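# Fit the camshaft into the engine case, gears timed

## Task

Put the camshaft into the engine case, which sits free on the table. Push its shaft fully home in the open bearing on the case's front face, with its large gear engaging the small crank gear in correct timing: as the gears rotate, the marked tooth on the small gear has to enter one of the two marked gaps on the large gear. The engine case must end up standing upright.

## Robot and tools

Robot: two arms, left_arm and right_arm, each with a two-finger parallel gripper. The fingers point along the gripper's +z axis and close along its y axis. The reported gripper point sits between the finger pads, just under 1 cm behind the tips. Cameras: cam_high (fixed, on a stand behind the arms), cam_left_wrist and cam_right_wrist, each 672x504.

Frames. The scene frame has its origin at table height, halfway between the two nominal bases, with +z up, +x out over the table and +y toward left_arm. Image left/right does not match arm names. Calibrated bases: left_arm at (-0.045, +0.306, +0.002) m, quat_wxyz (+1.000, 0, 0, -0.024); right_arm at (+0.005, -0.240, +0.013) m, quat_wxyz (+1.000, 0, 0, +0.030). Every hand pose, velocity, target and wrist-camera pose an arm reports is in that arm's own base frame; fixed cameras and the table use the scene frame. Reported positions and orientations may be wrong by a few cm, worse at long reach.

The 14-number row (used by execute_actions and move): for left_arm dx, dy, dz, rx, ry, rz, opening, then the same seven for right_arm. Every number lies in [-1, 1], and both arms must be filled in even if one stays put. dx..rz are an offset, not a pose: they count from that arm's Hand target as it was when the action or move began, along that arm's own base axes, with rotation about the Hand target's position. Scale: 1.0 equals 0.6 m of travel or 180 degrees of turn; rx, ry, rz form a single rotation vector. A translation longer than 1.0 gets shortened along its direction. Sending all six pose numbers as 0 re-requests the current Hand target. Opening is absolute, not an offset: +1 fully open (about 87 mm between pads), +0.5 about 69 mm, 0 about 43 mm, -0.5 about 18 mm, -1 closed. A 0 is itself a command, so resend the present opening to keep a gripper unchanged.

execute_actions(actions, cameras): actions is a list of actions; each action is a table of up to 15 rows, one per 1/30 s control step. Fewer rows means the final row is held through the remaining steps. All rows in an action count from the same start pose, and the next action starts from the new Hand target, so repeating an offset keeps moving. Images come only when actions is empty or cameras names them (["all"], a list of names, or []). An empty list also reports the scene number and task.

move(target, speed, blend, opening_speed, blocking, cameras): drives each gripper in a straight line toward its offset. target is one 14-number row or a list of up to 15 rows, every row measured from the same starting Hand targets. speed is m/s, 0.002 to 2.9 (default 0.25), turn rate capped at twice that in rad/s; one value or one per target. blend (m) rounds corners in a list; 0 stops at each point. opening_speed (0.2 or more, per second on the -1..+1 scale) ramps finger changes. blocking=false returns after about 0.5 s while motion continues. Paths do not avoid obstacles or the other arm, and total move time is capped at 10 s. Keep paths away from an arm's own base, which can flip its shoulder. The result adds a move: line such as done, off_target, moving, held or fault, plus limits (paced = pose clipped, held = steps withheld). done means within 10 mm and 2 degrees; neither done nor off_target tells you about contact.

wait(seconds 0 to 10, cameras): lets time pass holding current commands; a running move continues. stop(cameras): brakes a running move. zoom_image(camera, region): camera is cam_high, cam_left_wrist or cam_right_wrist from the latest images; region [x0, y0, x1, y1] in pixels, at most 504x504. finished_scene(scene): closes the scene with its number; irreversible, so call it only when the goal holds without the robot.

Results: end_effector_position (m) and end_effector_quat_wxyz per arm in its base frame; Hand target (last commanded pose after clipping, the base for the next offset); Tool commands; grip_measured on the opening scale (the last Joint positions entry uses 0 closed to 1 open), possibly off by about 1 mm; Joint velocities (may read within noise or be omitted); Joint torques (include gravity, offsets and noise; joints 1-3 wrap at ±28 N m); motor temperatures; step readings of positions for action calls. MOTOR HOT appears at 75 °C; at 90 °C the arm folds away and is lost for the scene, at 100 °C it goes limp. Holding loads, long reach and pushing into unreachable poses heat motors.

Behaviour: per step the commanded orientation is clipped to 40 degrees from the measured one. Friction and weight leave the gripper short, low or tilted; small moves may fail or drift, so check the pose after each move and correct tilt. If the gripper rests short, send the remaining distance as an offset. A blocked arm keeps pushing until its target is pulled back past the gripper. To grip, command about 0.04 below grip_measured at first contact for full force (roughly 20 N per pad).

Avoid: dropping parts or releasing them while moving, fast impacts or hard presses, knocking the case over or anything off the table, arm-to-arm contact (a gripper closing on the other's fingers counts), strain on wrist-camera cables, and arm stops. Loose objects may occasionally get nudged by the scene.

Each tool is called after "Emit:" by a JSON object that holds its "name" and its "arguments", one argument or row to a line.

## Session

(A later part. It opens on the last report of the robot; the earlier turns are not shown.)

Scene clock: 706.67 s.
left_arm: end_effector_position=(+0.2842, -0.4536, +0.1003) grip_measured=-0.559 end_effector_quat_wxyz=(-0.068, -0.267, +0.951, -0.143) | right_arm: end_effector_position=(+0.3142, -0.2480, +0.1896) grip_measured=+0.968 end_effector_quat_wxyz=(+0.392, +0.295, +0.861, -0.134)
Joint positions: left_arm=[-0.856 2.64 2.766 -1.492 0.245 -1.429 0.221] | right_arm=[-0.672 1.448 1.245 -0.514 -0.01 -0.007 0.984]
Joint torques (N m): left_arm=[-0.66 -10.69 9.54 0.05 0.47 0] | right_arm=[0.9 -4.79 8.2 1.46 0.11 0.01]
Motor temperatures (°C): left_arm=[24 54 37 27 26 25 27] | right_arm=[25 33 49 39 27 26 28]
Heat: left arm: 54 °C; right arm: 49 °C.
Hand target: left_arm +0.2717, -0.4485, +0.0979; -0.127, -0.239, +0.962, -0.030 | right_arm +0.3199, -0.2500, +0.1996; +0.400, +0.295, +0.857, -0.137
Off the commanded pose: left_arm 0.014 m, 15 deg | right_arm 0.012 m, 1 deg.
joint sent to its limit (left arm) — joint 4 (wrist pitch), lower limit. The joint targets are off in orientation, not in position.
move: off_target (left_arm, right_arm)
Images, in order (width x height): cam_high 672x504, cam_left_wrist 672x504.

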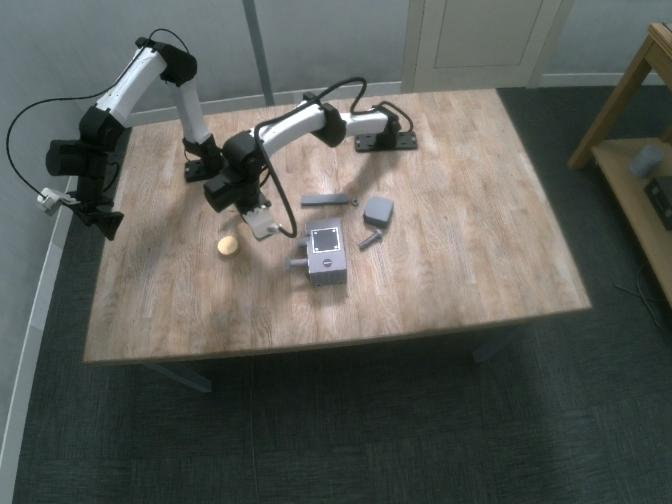

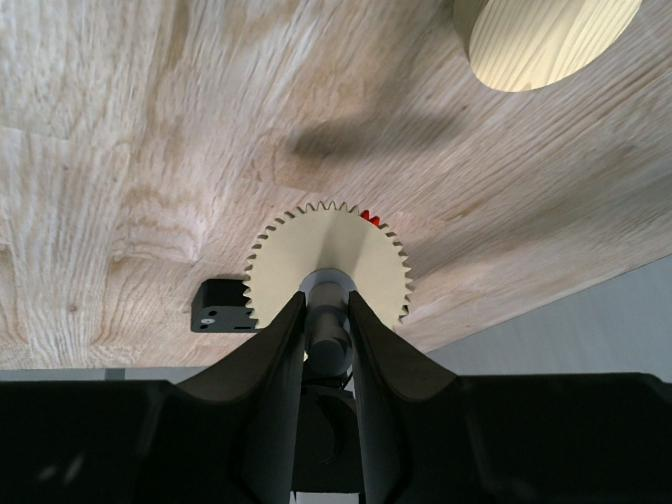

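Emit:
{"name": "move", "arguments": {
  "target": [
    [-0.029,-0.0167,-0.0665,0,0,0,-0.7,0,0,0,0,0,0,1],
    [0.01,0.006,-0.08,0,0,0,-0.62,0,0,0,0,0,0,1],
    [0.043,0.025,-0.1065,0,0,0,-0.6,0,0,0,0,0,0,1]
  ],
  "speed": 0.05,
  "blend": [0,0.01,0],
  "cameras": ["cam_high","cam_left_wrist"]
}}

Scene clock: 731.87 s.
left_arm: end_effector_position=(+0.3019, -0.4445, +0.0420) grip_measured=-0.559 end_effector_quat_wxyz=(-0.088, -0.255, +0.956, -0.116) | right_arm: end_effector_position=(+0.3142, -0.2480, +0.1896) grip_measured=+0.968 end_effector_quat_wxyz=(+0.392, +0.295, +0.861, -0.134)
Joint positions: left_arm=[-0.815 2.796 2.842 -1.492 0.265 -1.354 0.221] | right_arm=[-0.672 1.448 1.245 -0.514 -0.01 -0.007 0.984]
Joint torques (N m): left_arm=[0.42 -10.77 9.16 -0.04 0.11 0.04] | right_arm=[0.9 -4.78 8.2 1.46 0.11 0.02]
Motor temperatures (°C): left_arm=[24 55 40 26 26 25 27] | right_arm=[25 33 49 39 27 26 28]
Heat: left arm: 55 °C; right arm: 49 °C.
Hand target: left_arm +0.2975, -0.4335, +0.0340; -0.126, -0.239, +0.962, -0.030 | right_arm +0.3199, -0.2500, +0.1996; +0.400, +0.295, +0.857, -0.137
Off the commanded pose: left_arm 0.014 m, 11 deg | right_arm 0.012 m, 1 deg.
elbow stopped short (left arm): the move would have taken joint 3 (elbow) straighter than the controller allows.
move: off_target (left_arm, right_arm); blend cut to 0 m at target 2; target 2's new opening was sent with left_arm's hand 0.017 m and 12 deg from that target; target 3's new opening was sent with left_arm's hand 0.014 m and 11 deg from that target
Images, in order (width x height): cam_high 672x504, cam_left_wrist 672x504.

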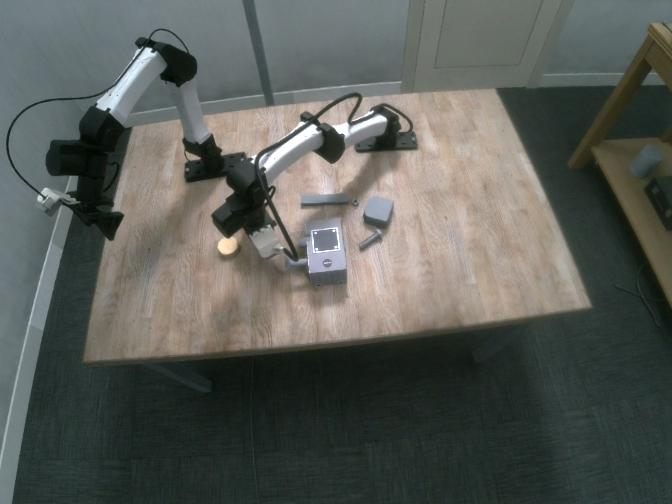

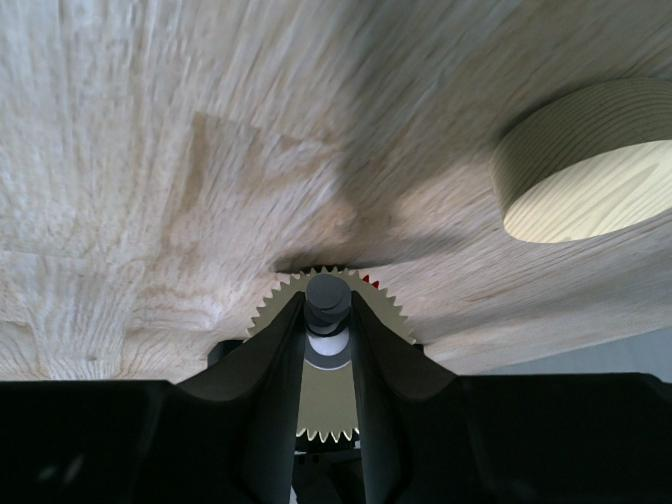

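Working. Continue.

Emit:
{"name": "move", "arguments": {
  "target": [
    [0.019,0.011,-0.037,0,0,0,-0.6,0,0,0,0,0,0,1],
    [0.034,0.02,-0.055,0,0,0,-0.6,0,0,0,0,0,0,1]
  ],
  "speed": 0.05,
  "cameras": ["cam_high","cam_left_wrist"]
}}

Scene clock: 739.13 s.
left_arm: end_effector_position=(+0.3142, -0.4353, +0.0286) grip_measured=-0.559 end_effector_quat_wxyz=(-0.078, -0.246, +0.960, -0.111) | right_arm: end_effector_position=(+0.3142, -0.2480, +0.1896) grip_measured=+0.968 end_effector_quat_wxyz=(+0.392, +0.295, +0.861, -0.134)
Joint positions: left_arm=[-0.792 2.83 2.863 -1.489 0.247 -1.309 0.221] | right_arm=[-0.672 1.448 1.245 -0.514 -0.01 -0.007 0.984]
Joint torques (N m): left_arm=[2.28 -8.38 7.09 0.36 0.27 0.08] | right_arm=[0.87 -4.81 8.18 1.46 0.11 0.01]
Motor temperatures (°C): left_arm=[24 55 40 26 26 25 27] | right_arm=[25 33 49 39 27 26 28]
Heat: left arm: 55 °C; right arm: 49 °C.
Hand target: left_arm +0.3178, -0.4215, +0.0008; -0.127, -0.239, +0.962, -0.030 | right_arm +0.3199, -0.2500, +0.1996; +0.400, +0.295, +0.857, -0.137
Off the commanded pose: left_arm 0.031 m, 11 deg | right_arm 0.012 m, 1 deg.
elbow stopped short (left arm): the move would have taken joint 3 (elbow) straighter than the controller allows.
move: off_target (left_arm, right_arm)
Images, in order (width x height): cam_high 672x504, cam_left_wrist 672x504.

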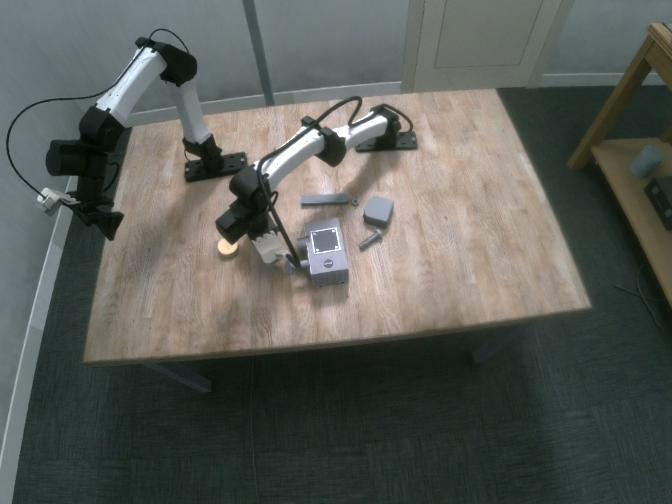

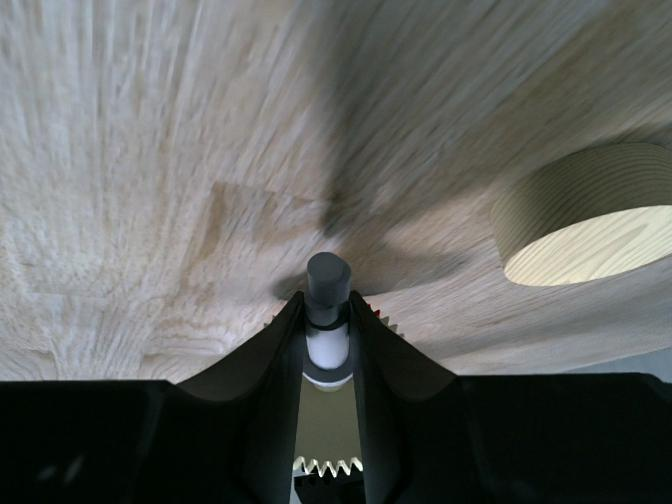

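Emit:
{"name": "move", "arguments": {
  "target": [
    [0.02,0.012,-0.01,0,0,0,-0.58,0,0,0,0,0,0,1],
    [0.03,0.018,-0.02,0,0,0,-0.58,0,0,0,0,0,0,1]
  ],
  "speed": 0.05,
  "cameras": ["cam_high","cam_left_wrist"]
}}

Scene clock: 746.50 s.
left_arm: end_effector_position=(+0.3338, -0.4227, +0.0220) grip_measured=-0.559 end_effector_quat_wxyz=(-0.058, -0.240, +0.963, -0.112) | right_arm: end_effector_position=(+0.3142, -0.2480, +0.1896) grip_measured=+0.968 end_effector_quat_wxyz=(+0.392, +0.295, +0.861, -0.134)
Joint positions: left_arm=[-0.76 2.841 2.868 -1.47 0.218 -1.262 0.221] | right_arm=[-0.672 1.448 1.245 -0.514 -0.01 -0.007 0.984]
Joint torques (N m): left_arm=[2.65 -7.5 6.65 0.48 0.53 -0.05] | right_arm=[0.88 -4.78 8.17 1.47 0.11 0.01]
Motor temperatures (°C): left_arm=[24 55 40 26 26 25 27] | right_arm=[25 33 49 39 27 26 28]
Heat: left arm: 55 °C; right arm: 49 °C.
Hand target: left_arm +0.3357, -0.4108, -0.0112; -0.127, -0.239, +0.962, -0.030 | right_arm +0.3199, -0.2500, +0.1996; +0.400, +0.295, +0.857, -0.137
Off the commanded pose: left_arm 0.035 m, 12 deg | right_arm 0.012 m, 1 deg.
elbow stopped short (left arm): the move would have taken joint 3 (elbow) straighter than the controller allows.
elbow read too straight (left arm): the controller reads joint 3 (elbow) straighter than it allows; while it does, the hand can move without a command.
move: off_target (left_arm, right_arm)
Images, in order (width x height): cam_high 672x504, cam_left_wrist 672x504.

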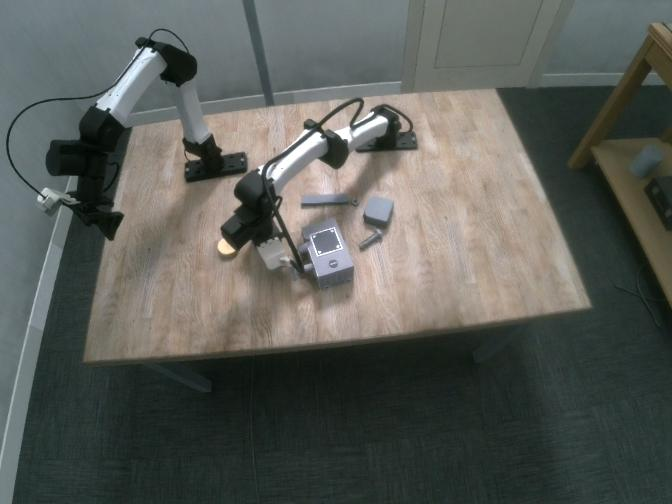

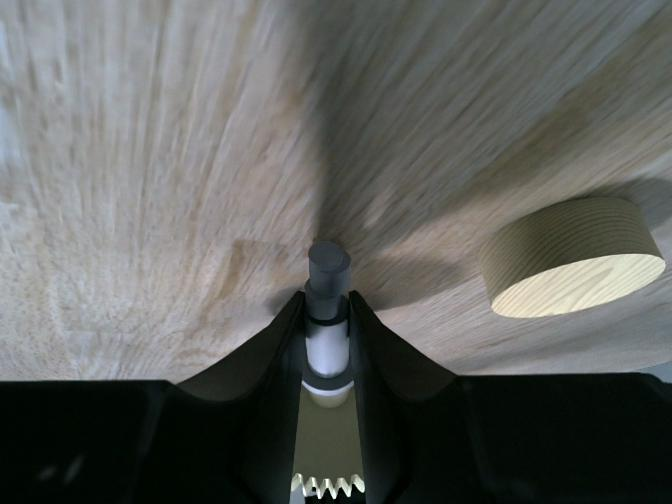

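Emit:
{"name": "move", "arguments": {
  "target": [
    [-0.003,-0.016,0.045,0,0,0,-0.58,0,0,0,0,0,0,1],
    [-0.003,-0.016,0.045,0,0,0,-0.1,0,0,0,0,0,0,1]
  ],
  "speed": 0.05,
  "opening_speed": 0.4,
  "cameras": ["cam_high","cam_left_wrist"]
}}

Emit:
{"name": "zoom_image", "arguments": {
  "camera": "cam_high",
  "region": [210, 170, 370, 310]
}}

Scene clock: 759.00 s.
left_arm: end_effector_position=(+0.3354, -0.4243, +0.0222) grip_measured=-0.100 end_effector_quat_wxyz=(-0.056, -0.245, +0.961, -0.114) | right_arm: end_effector_position=(+0.3142, -0.2480, +0.1896) grip_measured=+0.968 end_effector_quat_wxyz=(+0.392, +0.295, +0.861, -0.134)
Joint positions: left_arm=[-0.76 2.841 2.868 -1.462 0.217 -1.273 0.45] | right_arm=[-0.672 1.448 1.245 -0.514 -0.01 -0.007 0.984]
Joint torques (N m): left_arm=[1.24 -11.64 6.68 0.44 0.56 -0.25] | right_arm=[0.92 -4.82 8.21 1.47 0.11 0.01]
Motor temperatures (°C): left_arm=[24 55 39 26 26 25 27] | right_arm=[25 33 49 39 27 26 28]
Heat: left arm: 55 °C; right arm: 49 °C.
Hand target: left_arm +0.3340, -0.4204, +0.0158; -0.127, -0.239, +0.962, -0.030 | right_arm +0.3199, -0.2500, +0.1996; +0.400, +0.295, +0.857, -0.137
Off the commanded pose: left_arm 0.008 m, 13 deg | right_arm 0.012 m, 1 deg.
elbow stopped short (left arm): the move would have taken joint 3 (elbow) straighter than the controller allows.
elbow read too straight (left arm): the controller reads joint 3 (elbow) straighter than it allows; while it does, the hand can move without a command.
move: off_target (left_arm, right_arm); target 2's new opening was sent with left_arm's hand 0.007 m and 12 deg from that target
Images, in order (width x height): cam_high 672x504, cam_left_wrist 672x504.

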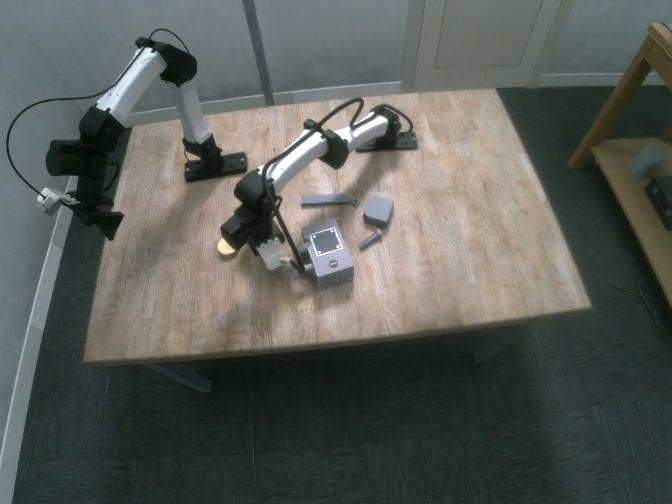

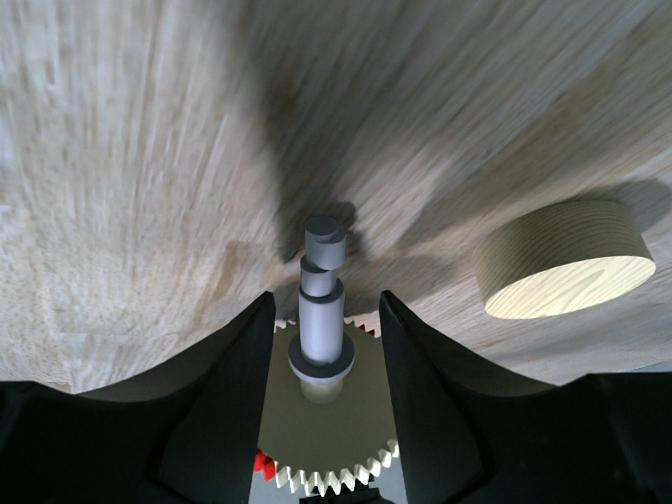

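Scaled by 3.150 from the camera's 672x504 image, which has a finer 960x720 frame.

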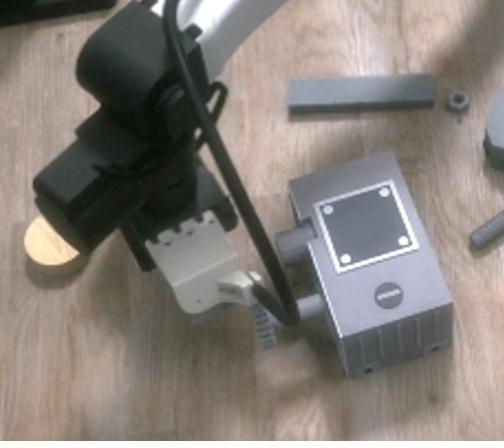

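Emit:
{"name": "move", "arguments": {
  "target": [
    [-0.02,-0.02,0.12,0,0,0,0.1,0,0,0,0,0,0,1],
    [-0.02,-0.02,0.3,0,0,0,0.1,0,0,0,0,0,0,1],
    [0.0,0.6,0.3,0.06,-0.05,-0.35,0.1,0,0,0,0,0,0,1]
  ],
  "speed": [0.08,0.2,0.35],
  "blend": [0.01,0.03,0],
  "cameras": ["cam_high","cam_left_wrist"]
}}

Emit:
{"name": "zoom_image", "arguments": {
  "camera": "cam_high",
  "region": [210, 170, 370, 310]
}}

Scene clock: 769.90 s.
left_arm: end_effector_position=(+0.3541, -0.0678, +0.1846) grip_measured=+0.100 end_effector_quat_wxyz=(+0.070, +0.290, +0.949, +0.104) | right_arm: end_effector_position=(+0.3142, -0.2480, +0.1896) grip_measured=+0.968 end_effector_quat_wxyz=(+0.392, +0.295, +0.861, -0.134)
Joint positions: left_arm=[-0.324 1.969 2.027 -1.491 -0.213 0.284 0.55] | right_arm=[-0.672 1.448 1.245 -0.514 -0.01 -0.007 0.984]
Joint torques (N m): left_arm=[-0.91 -11.32 5.59 -0.04 -0.3 -0.01] | right_arm=[0.87 -4.79 8.2 1.47 0.11 0.01]
Motor temperatures (°C): left_arm=[24 60 39 26 26 25 26] | right_arm=[25 33 50 39 27 26 28]
Heat: left arm: 60 °C; right arm: 50 °C.
Hand target: left_arm +0.3340, -0.0604, +0.1959; -0.029, +0.291, +0.950, +0.109 | right_arm +0.3199, -0.2500, +0.1996; +0.400, +0.295, +0.857, -0.137
Off the commanded pose: left_arm 0.024 m, 11 deg | right_arm 0.012 m, 1 deg.
elbow stopped short (left arm): the move would have taken joint 3 (elbow) straighter than the controller allows.
joint sent to its limit (left arm) — joint 4 (wrist pitch), lower limit. The joint targets are off in orientation, not in position.
move: off_target (left_arm, right_arm)
Images, in order (width x height): cam_high 672x504, cam_left_wrist 672x504.

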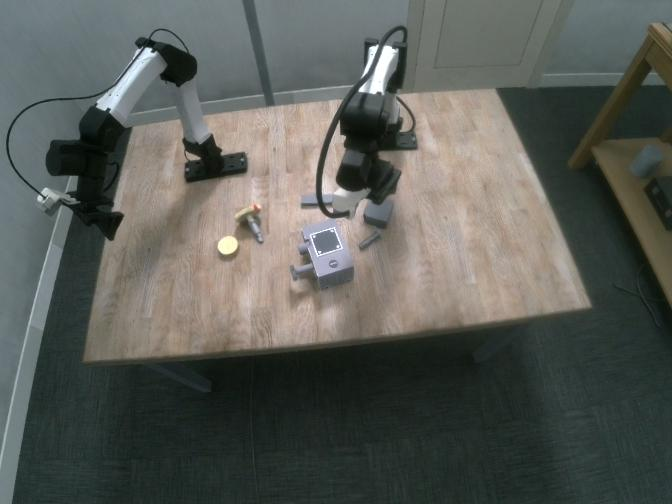

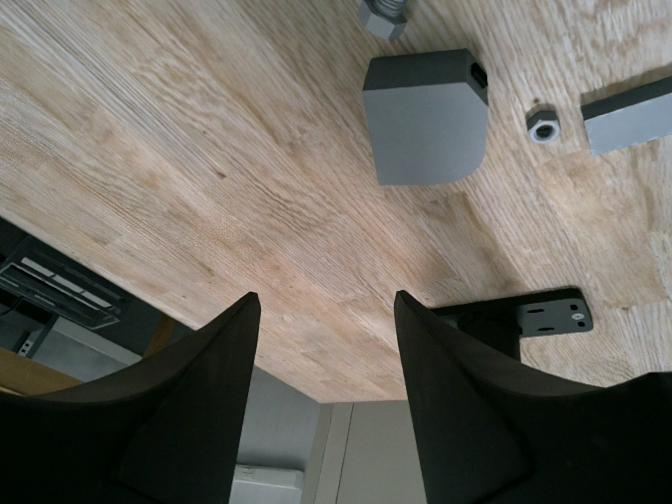

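Scaled by 3.150 from the camera's 672x504 image, which has a finer 960x720 frame.

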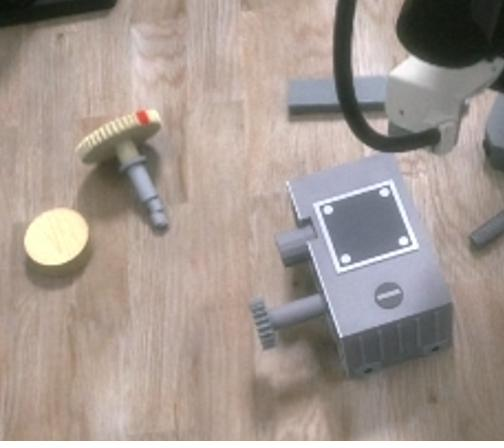

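Emit:
{"name": "move", "arguments": {
  "target": [0,0,0,0,0,0,0.1,-0.167,0.567,-0.05,0.2227,0.1714,-0.151,1],
  "speed": 0.35,
  "cameras": ["cam_high","cam_right_wrist"]
}}

Scene clock: 793.90 s.
left_arm: end_effector_position=(+0.3542, -0.0676, +0.1847) grip_measured=+0.100 end_effector_quat_wxyz=(+0.070, +0.290, +0.949, +0.105) | right_arm: end_effector_position=(+0.2196, +0.0874, +0.1657) grip_measured=+0.968 end_effector_quat_wxyz=(+0.002, +0.552, +0.834, -0.002)
Joint positions: left_arm=[-0.324 1.969 2.027 -1.491 -0.214 0.285 0.55] | right_arm=[0.209 1.464 1.381 -1.488 0.005 1.378 0.984]
Joint torques (N m): left_arm=[-0.94 -11.3 5.57 -0.03 -0.28 0] | right_arm=[0.85 -3.85 6.05 0.07 0.04 0.02]
Motor temperatures (°C): left_arm=[23 61 37 26 26 25 26] | right_arm=[25 33 49 39 27 26 28]
Heat: left arm: 61 °C; right arm: 49 °C.
Hand target: left_arm +0.3340, -0.0604, +0.1959; -0.029, +0.291, +0.950, +0.109 | right_arm +0.2197, +0.0902, +0.1696; +0.000, +0.552, +0.834, +0.000
Off the commanded pose: left_arm 0.024 m, 11 deg | right_arm 0.005 m, 0 deg.
joint sent to its limit (left arm) — joint 4 (wrist pitch), lower limit. The joint targets are off in orientation, not in position.
move: off_target (left_arm)
Images, in order (width x height): cam_high 672x504, cam_right_wrist 672x504.

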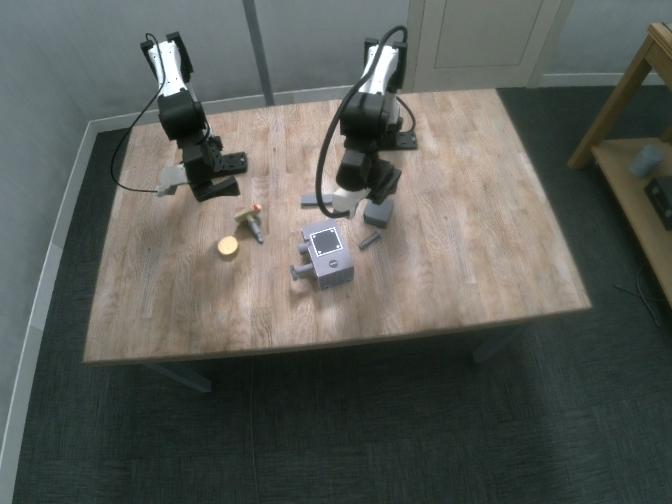

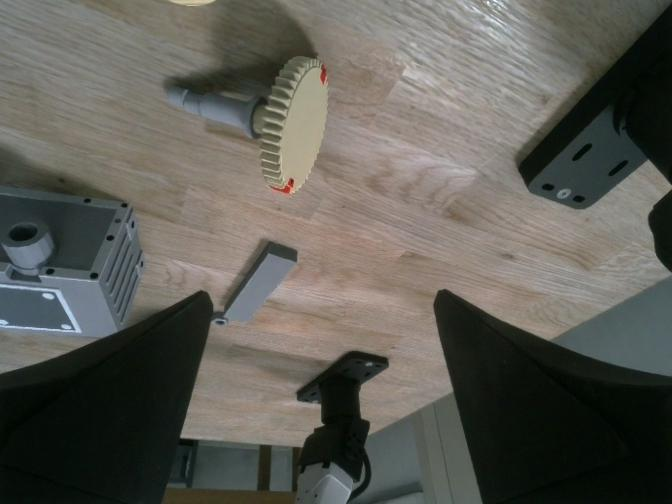

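Emit:
{"name": "move", "arguments": {
  "target": [0,0,0,0,0,0,0.1,0.0963,0.0455,-0.106,-0.052,0.123,0,1],
  "speed": 0.2,
  "cameras": ["cam_high","cam_right_wrist"]
}}

Scene clock: 811.97 s.
left_arm: end_effector_position=(+0.3542, -0.0676, +0.1847) grip_measured=+0.100 end_effector_quat_wxyz=(+0.070, +0.290, +0.949, +0.105) | right_arm: end_effector_position=(+0.2739, +0.1164, +0.1009) grip_measured=+0.968 end_effector_quat_wxyz=(-0.087, +0.548, +0.824, -0.114)
Joint positions: left_arm=[-0.324 1.969 2.027 -1.491 -0.214 0.285 0.55] | right_arm=[0.272 1.958 1.643 -1.544 0.017 1.448 0.984]
Joint torques (N m): left_arm=[-0.94 -11.33 5.6 -0.04 -0.28 0] | right_arm=[0.84 -7.62 6.48 -0.47 0.23 0.06]
Motor temperatures (°C): left_arm=[23 61 37 26 26 25 26] | right_arm=[25 32 47 37 27 26 28]
Heat: left arm: 61 °C; right arm: 47 °C.
Hand target: left_arm +0.3340, -0.0604, +0.1959; -0.029, +0.291, +0.950, +0.109 | right_arm +0.2775, +0.1176, +0.1060; -0.116, +0.540, +0.815, -0.174
Off the commanded pose: left_arm 0.024 m, 11 deg | right_arm 0.006 m, 8 deg.
joint sent to its limit (left arm) — joint 4 (wrist pitch), lower limit. The joint targets are off in orientation, not in position.
joint sent to its limit (right arm) — joint 4 (wrist pitch), lower limit. The joint targets are off in orientation, not in position.
move: off_target (left_arm, right_arm)
Images, in order (width x height): cam_high 672x504, cam_right_wrist 672x504.

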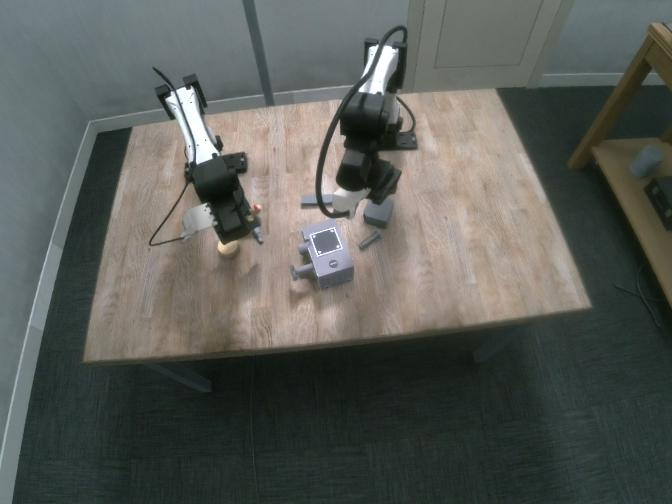

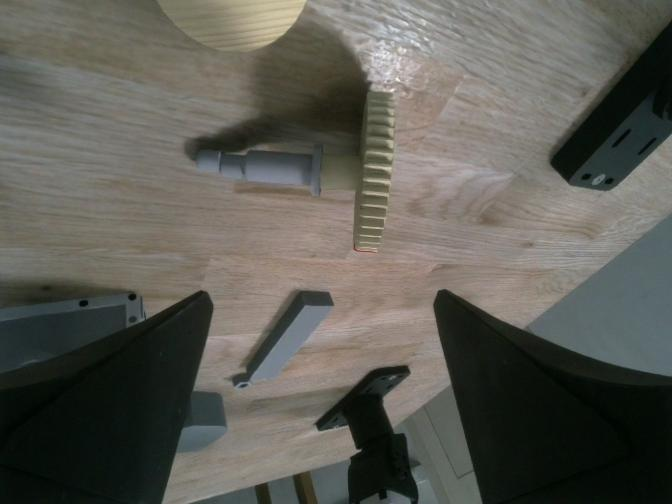

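Emit:
{"name": "move", "arguments": {
  "target": [0,0,0,0,0,0,0.1,-0.059,-0.0227,-0.083,0.015,-0.036,0,1],
  "speed": 0.08,
  "cameras": ["cam_high","cam_right_wrist"]
}}

Scene clock: 830.33 s.
left_arm: end_effector_position=(+0.3542, -0.0676, +0.1847) grip_measured=+0.100 end_effector_quat_wxyz=(+0.070, +0.290, +0.949, +0.105) | right_arm: end_effector_position=(+0.2401, +0.1053, +0.0531) grip_measured=+0.968 end_effector_quat_wxyz=(-0.096, +0.546, +0.822, -0.131)
Joint positions: left_arm=[-0.324 1.969 2.027 -1.491 -0.214 0.285 0.55] | right_arm=[0.272 1.894 1.352 -1.355 0.026 1.449 0.984]
Joint torques (N m): left_arm=[-0.94 -11.32 5.6 -0.04 -0.28 0] | right_arm=[0.25 -9.81 3.26 -0.24 0.24 -0.02]
Motor temperatures (°C): left_arm=[23 61 37 25 26 25 26] | right_arm=[25 34 46 36 27 26 28]
Heat: left arm: 61 °C; right arm: 46 °C.
Hand target: left_arm +0.3340, -0.0604, +0.1959; -0.029, +0.291, +0.950, +0.109 | right_arm +0.2420, +0.1039, +0.0562; -0.082, +0.546, +0.825, -0.124
Off the commanded pose: left_arm 0.024 m, 11 deg | right_arm 0.004 m, 2 deg.
joint sent to its limit (left arm) — joint 4 (wrist pitch), lower limit. The joint targets are off in orientation, not in position.
move: off_target (left_arm)
Images, in order (width x height): cam_high 672x504, cam_right_wrist 672x504.

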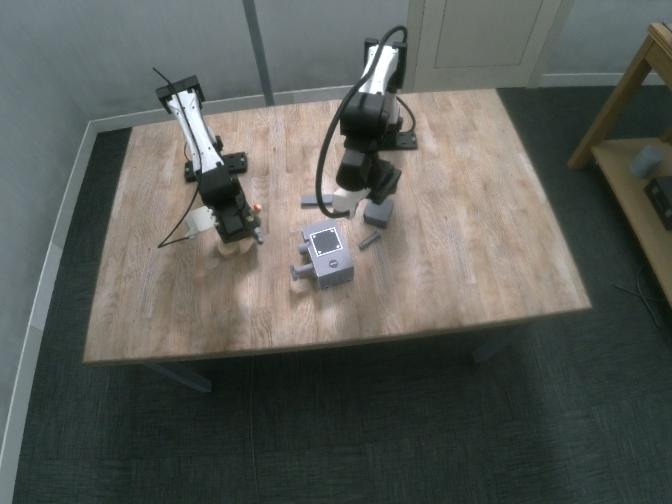

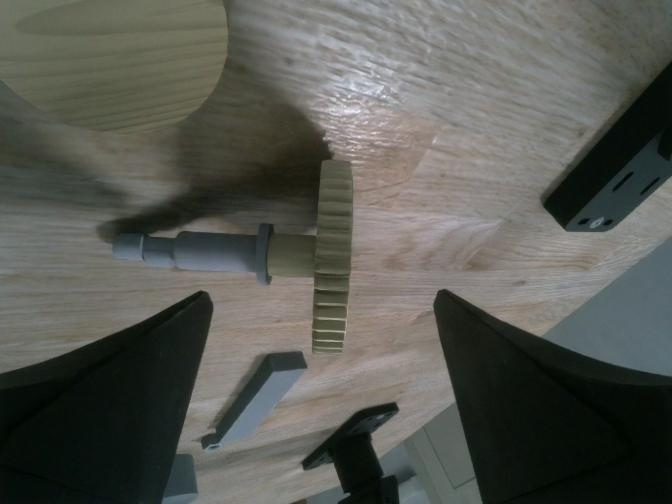

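Emit:
{"name": "move", "arguments": {
  "target": [
    [0,0,0,0,0,0,0.1,0.002,0,0.007,0,0,0,1],
    [0,0,0,0,0,0,0.1,0.002,0,0.007,0,0,0,-0.95]
  ],
  "speed": 0.05,
  "opening_speed": 0.6,
  "cameras": ["cam_right_wrist"]
}}

Scene clock: 847.60 s.
left_arm: end_effector_position=(+0.3542, -0.0676, +0.1847) grip_measured=+0.100 end_effector_quat_wxyz=(+0.070, +0.290, +0.949, +0.105) | right_arm: end_effector_position=(+0.2389, +0.1044, +0.0538) grip_measured=-0.658 end_effector_quat_wxyz=(-0.097, +0.545, +0.822, -0.134)
Joint positions: left_arm=[-0.324 1.969 2.027 -1.491 -0.214 0.285 0.55] | right_arm=[0.272 1.893 1.352 -1.361 0.029 1.448 0.171]
Joint torques (N m): left_arm=[-0.94 -11.32 5.57 -0.04 -0.28 0] | right_arm=[0.2 -9.77 4.46 -0.36 0.2 -0.02]
Motor temperatures (°C): left_arm=[23 62 36 25 26 25 26] | right_arm=[25 34 44 35 27 26 28]
Heat: left arm: 62 °C; right arm: 44 °C.
Hand target: left_arm +0.3340, -0.0604, +0.1959; -0.029, +0.291, +0.950, +0.109 | right_arm +0.2433, +0.1039, +0.0604; -0.082, +0.546, +0.825, -0.124
Off the commanded pose: left_arm 0.024 m, 11 deg | right_arm 0.008 m, 2 deg.
joint sent to its limit (left arm) — joint 4 (wrist pitch), lower limit. The joint targets are off in orientation, not in position.
move: off_target (left_arm)
Images, in order (width x height): cam_right_wrist 672x504.

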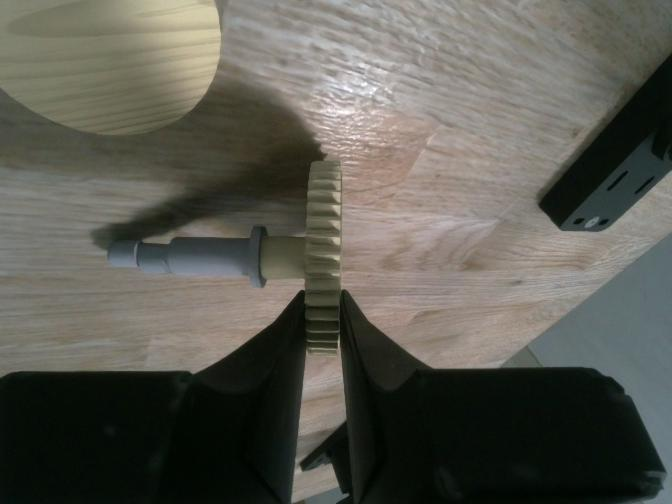

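Emit:
{"name": "move", "arguments": {
  "target": [
    [0,0,0,0,0,0,0.1,0,0,0.12,0,0,0,-0.95],
    [0,0,0,0,0,0,0.1,0,-0.2,0.16,0,0,0,-0.95]
  ],
  "speed": [0.08,0.2],
  "blend": [0.02,0],
  "cameras": ["cam_high","cam_right_wrist"]
}}

Scene clock: 859.57 s.
left_arm: end_effector_position=(+0.3542, -0.0676, +0.1847) grip_measured=+0.100 end_effector_quat_wxyz=(+0.070, +0.290, +0.949, +0.105) | right_arm: end_effector_position=(+0.2425, -0.0143, +0.1415) grip_measured=-0.658 end_effector_quat_wxyz=(-0.044, +0.549, +0.830, -0.089)
Joint positions: left_arm=[-0.324 1.969 2.027 -1.491 -0.214 0.285 0.55] | right_arm=[-0.121 1.688 1.495 -1.538 0.119 1.056 0.171]
Joint torques (N m): left_arm=[-0.95 -11.3 5.57 -0.04 -0.28 0] | right_arm=[0.1 -8.65 6.94 -0.27 0.25 -0.1]
Motor temperatures (°C): left_arm=[23 62 36 25 26 25 25] | right_arm=[25 35 44 35 27 26 28]
Heat: left arm: 62 °C; right arm: 44 °C.
Hand target: left_arm +0.3340, -0.0604, +0.1959; -0.029, +0.291, +0.950, +0.109 | right_arm +0.2433, -0.0161, +0.1564; -0.082, +0.546, +0.824, -0.124
Off the commanded pose: left_arm 0.024 m, 11 deg | right_arm 0.015 m, 6 deg.
joint sent to its limit (left arm) — joint 4 (wrist pitch), lower limit. The joint targets are off in orientation, not in position.
joint sent to its limit (right arm) — joint 4 (wrist pitch), lower limit. The joint targets are off in orientation, not in position.
move: off_target (left_arm, right_arm)
Images, in order (width x height): cam_high 672x504, cam_right_wrist 672x504.

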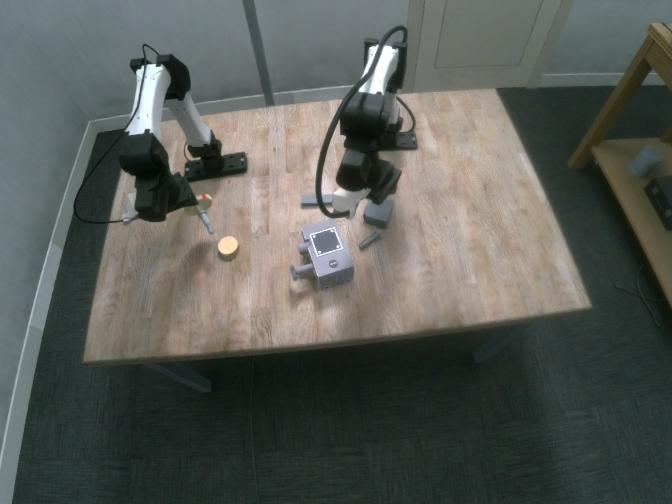

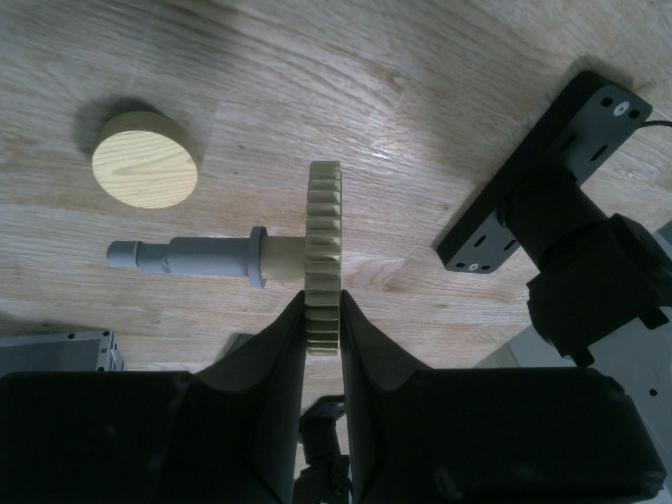

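Emit:
{"name": "move", "arguments": {
  "target": [0.035,-0.141,-0.06,-0.069,0.023,-0.182,0.1,0,0,0,0,0,0,-0.95],
  "speed": 0.25,
  "cameras": ["cam_high","cam_left_wrist"]
}}

Scene clock: 883.43 s.
left_arm: end_effector_position=(+0.3664, -0.1460, +0.1615) grip_measured=+0.100 end_effector_quat_wxyz=(+0.059, +0.545, +0.836, +0.018) | right_arm: end_effector_position=(+0.2424, -0.0144, +0.1415) grip_measured=-0.658 end_effector_quat_wxyz=(-0.044, +0.548, +0.830, -0.089)
Joint positions: left_arm=[-0.457 2.096 2.139 -1.492 -0.022 0.699 0.55] | right_arm=[-0.121 1.688 1.495 -1.538 0.12 1.055 0.171]
Joint torques (N m): left_arm=[-0.64 -7.72 9.11 -0.09 0.28 0] | right_arm=[0.13 -8.65 6.93 -0.27 0.25 -0.1]
Motor temperatures (°C): left_arm=[23 62 36 25 26 25 25] | right_arm=[25 36 45 34 27 26 28]
Heat: left arm: 62 °C; right arm: 45 °C.
Hand target: left_arm +0.3550, -0.1449, +0.1598; +0.000, +0.551, +0.834, +0.000 | right_arm +0.2433, -0.0161, +0.1564; -0.082, +0.546, +0.824, -0.124
Off the commanded pose: left_arm 0.012 m, 7 deg | right_arm 0.015 m, 6 deg.
joint sent to its limit (left arm) — joint 4 (wrist pitch), lower limit. The joint targets are off in orientation, not in position.
joint sent to its limit (right arm) — joint 4 (wrist pitch), lower limit. The joint targets are off in orientation, not in position.
move: off_target (left_arm, right_arm)
Images, in order (width x height): cam_high 672x504, cam_left_wrist 672x504.

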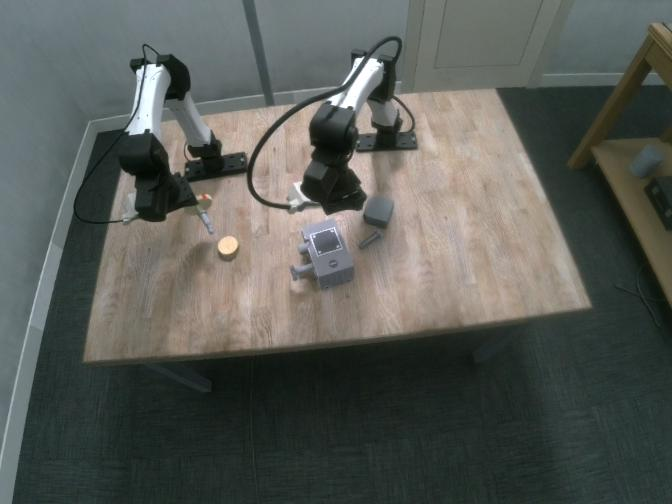

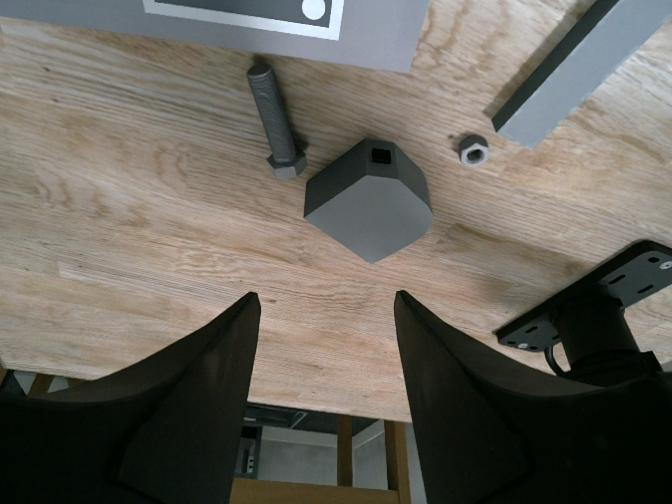

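Emit:
{"name": "move", "arguments": {
  "target": [
    [0,0.13,0,0,0,0,0.1,0.06,0.03,0.01,0.03,-0.015,0.15,-0.95],
    [0,0.13,0,0,0,0,0.1,0.191,0.2085,-0.01,0.0948,-0.0432,0.468,-0.95]
  ],
  "speed": 0.2,
  "blend": [0.03,0],
  "cameras": ["cam_high","cam_right_wrist"]
}}

Scene clock: 912.57 s.
left_arm: end_effector_position=(+0.3753, -0.0717, +0.1480) grip_measured=+0.100 end_effector_quat_wxyz=(+0.022, +0.548, +0.836, +0.015) | right_arm: end_effector_position=(+0.3572, +0.1051, +0.1441) grip_measured=-0.658 end_effector_quat_wxyz=(+0.013, -0.149, +0.989, -0.004)
Joint positions: left_arm=[-0.28 2.075 2.048 -1.492 -0.016 0.88 0.55] | right_arm=[0.292 2.141 2.137 -1.542 0.011 -0.008 0.171]
Joint torques (N m): left_arm=[0.08 -12.27 5.55 -0.25 0.27 0.03] | right_arm=[0.66 -9.61 7.01 0.14 -0.1 -0.11]
Motor temperatures (°C): left_arm=[23 55 38 25 26 25 25] | right_arm=[25 37 46 33 27 26 28]
Heat: left arm: 55 °C; right arm: 46 °C.
Hand target: left_arm +0.3550, -0.0670, +0.1598; +0.000, +0.551, +0.834, +0.000 | right_arm +0.3579, +0.1090, +0.1504; +0.000, -0.155, +0.988, +0.000
Off the commanded pose: left_arm 0.024 m, 3 deg | right_arm 0.007 m, 2 deg.
joint sent to its limit (left arm) — joint 4 (wrist pitch), lower limit. The joint targets still meet the commanded pose.
joint sent to its limit (right arm) — joint 4 (wrist pitch), lower limit. The joint targets still meet the commanded pose.
move: off_target (left_arm)
Images, in order (width x height): cam_high 672x504, cam_right_wrist 672x504.

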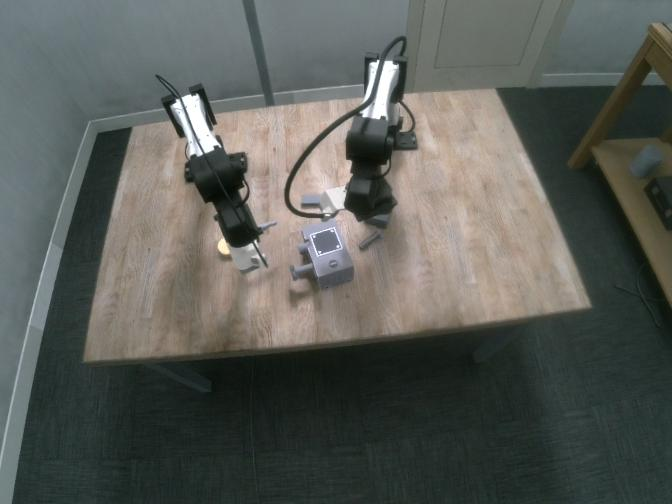

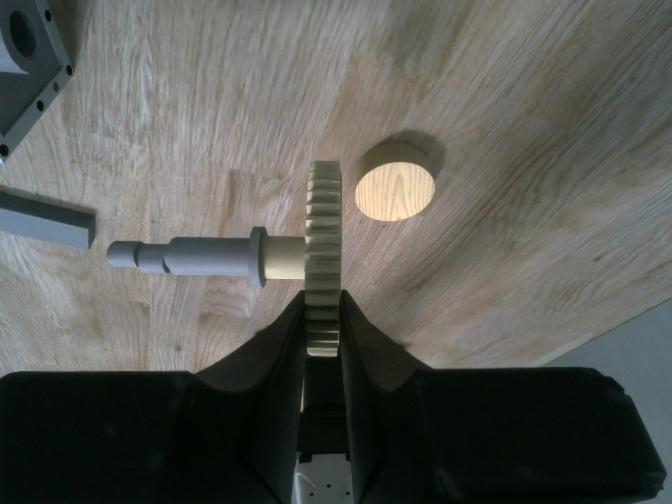

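Emit:
{"name": "zoom_image", "arguments": {
  "camera": "cam_right_wrist",
  "region": [0, 0, 200, 180]
}}

Emit:
{"name": "zoom_image", "arguments": {
  "camera": "cam_high",
  "region": [210, 170, 370, 310]
}}

Scaled by 2.520 from the camera's 672x504 image, which has a finer 960x720 frame.

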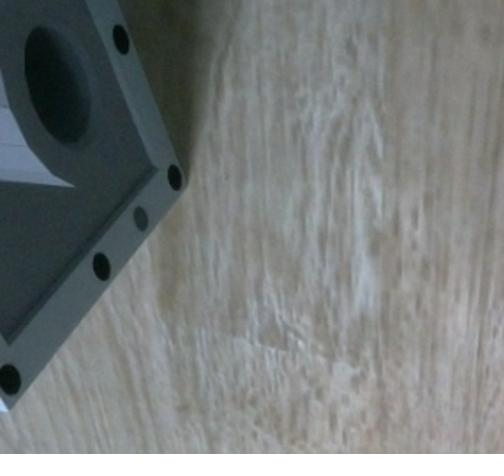

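Scaled by 3.150 from the camera's 672x504 image, which has a finer 960x720 frame.

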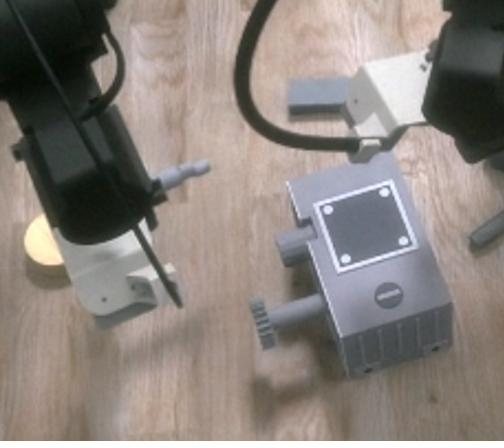

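Emit:
{"name": "move", "arguments": {
  "target": [0,0,0,0,0,0,0.1,0.07,-0.015,-0.042,0,0,-0.039,-0.95],
  "speed": 0.1,
  "cameras": ["cam_high","cam_right_wrist"]
}}

Emit:
{"name": "zoom_image", "arguments": {
  "camera": "cam_right_wrist",
  "region": [0, 0, 336, 252]
}}

Emit:
{"name": "zoom_image", "arguments": {
  "camera": "cam_high",
  "region": [230, 180, 370, 300]
}}

Scene clock: 952.77 s.
left_arm: end_effector_position=(+0.3753, -0.0717, +0.1480) grip_measured=+0.100 end_effector_quat_wxyz=(+0.022, +0.548, +0.836, +0.015) | right_arm: end_effector_position=(+0.3972, +0.0989, +0.1184) grip_measured=-0.658 end_effector_quat_wxyz=(+0.015, -0.100, +0.995, -0.003)
Joint positions: left_arm=[-0.28 2.075 2.048 -1.492 -0.016 0.88 0.55] | right_arm=[0.244 2.315 2.321 -1.547 0.01 0.043 0.171]
Joint torques (N m): left_arm=[0.08 -12.27 5.55 -0.24 0.27 0.03] | right_arm=[-0.16 -11.04 6.95 0.2 -0.08 0.02]
Motor temperatures (°C): left_arm=[23 59 37 25 26 25 25] | right_arm=[25 37 46 32 27 26 29]
Heat: left arm: 59 °C; right arm: 46 °C.
Hand target: left_arm +0.3550, -0.0670, +0.1598; +0.000, +0.551, +0.834, +0.000 | right_arm +0.4000, +0.1000, +0.1253; +0.000, -0.095, +0.996, +0.000
Off the commanded pose: left_arm 0.024 m, 3 deg | right_arm 0.007 m, 2 deg.
joint sent to its limit (left arm) — joint 4 (wrist pitch), lower limit. The joint targets still meet the commanded pose.
joint sent to its limit (right arm) — joint 4 (wrist pitch), lower limit. The joint targets are off in orientation, not in position.
move: off_target (left_arm)
Images, in order (width x height): cam_high 672x504, cam_right_wrist 672x504.

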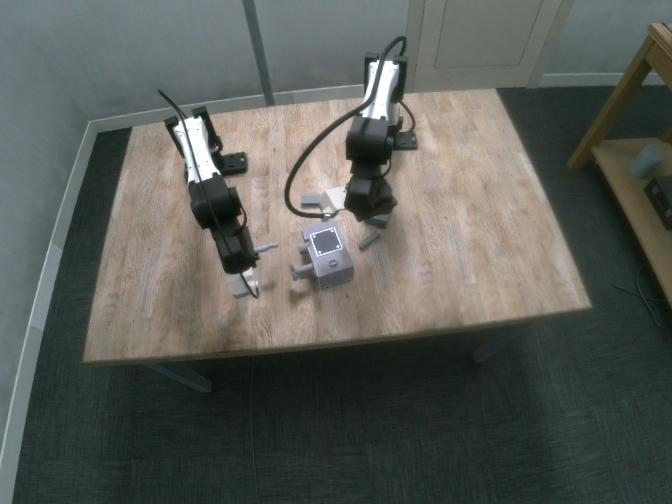

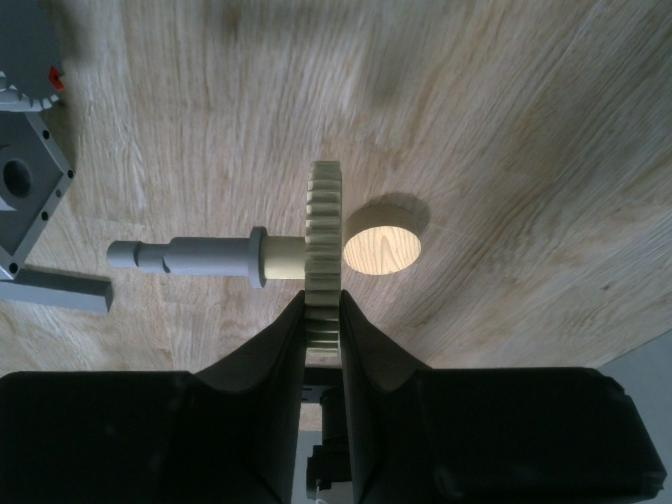

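Scaled by 1.500 from the camera's 672x504 image, which has a finer 960x720 frame.

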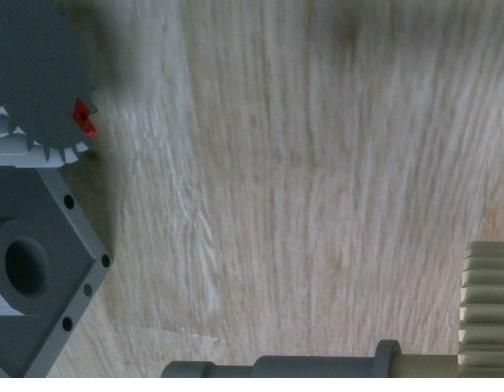

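Scaled by 3.600 from the camera's 672x504 image, which has a finer 960x720 frame.

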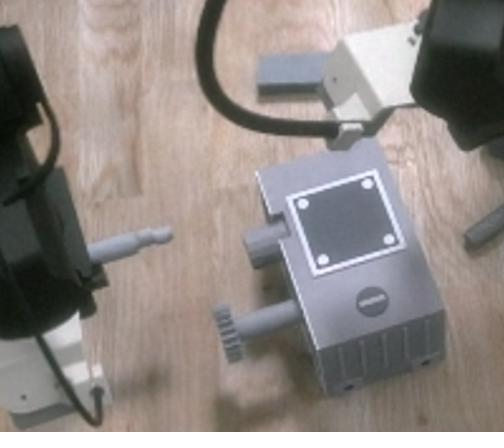

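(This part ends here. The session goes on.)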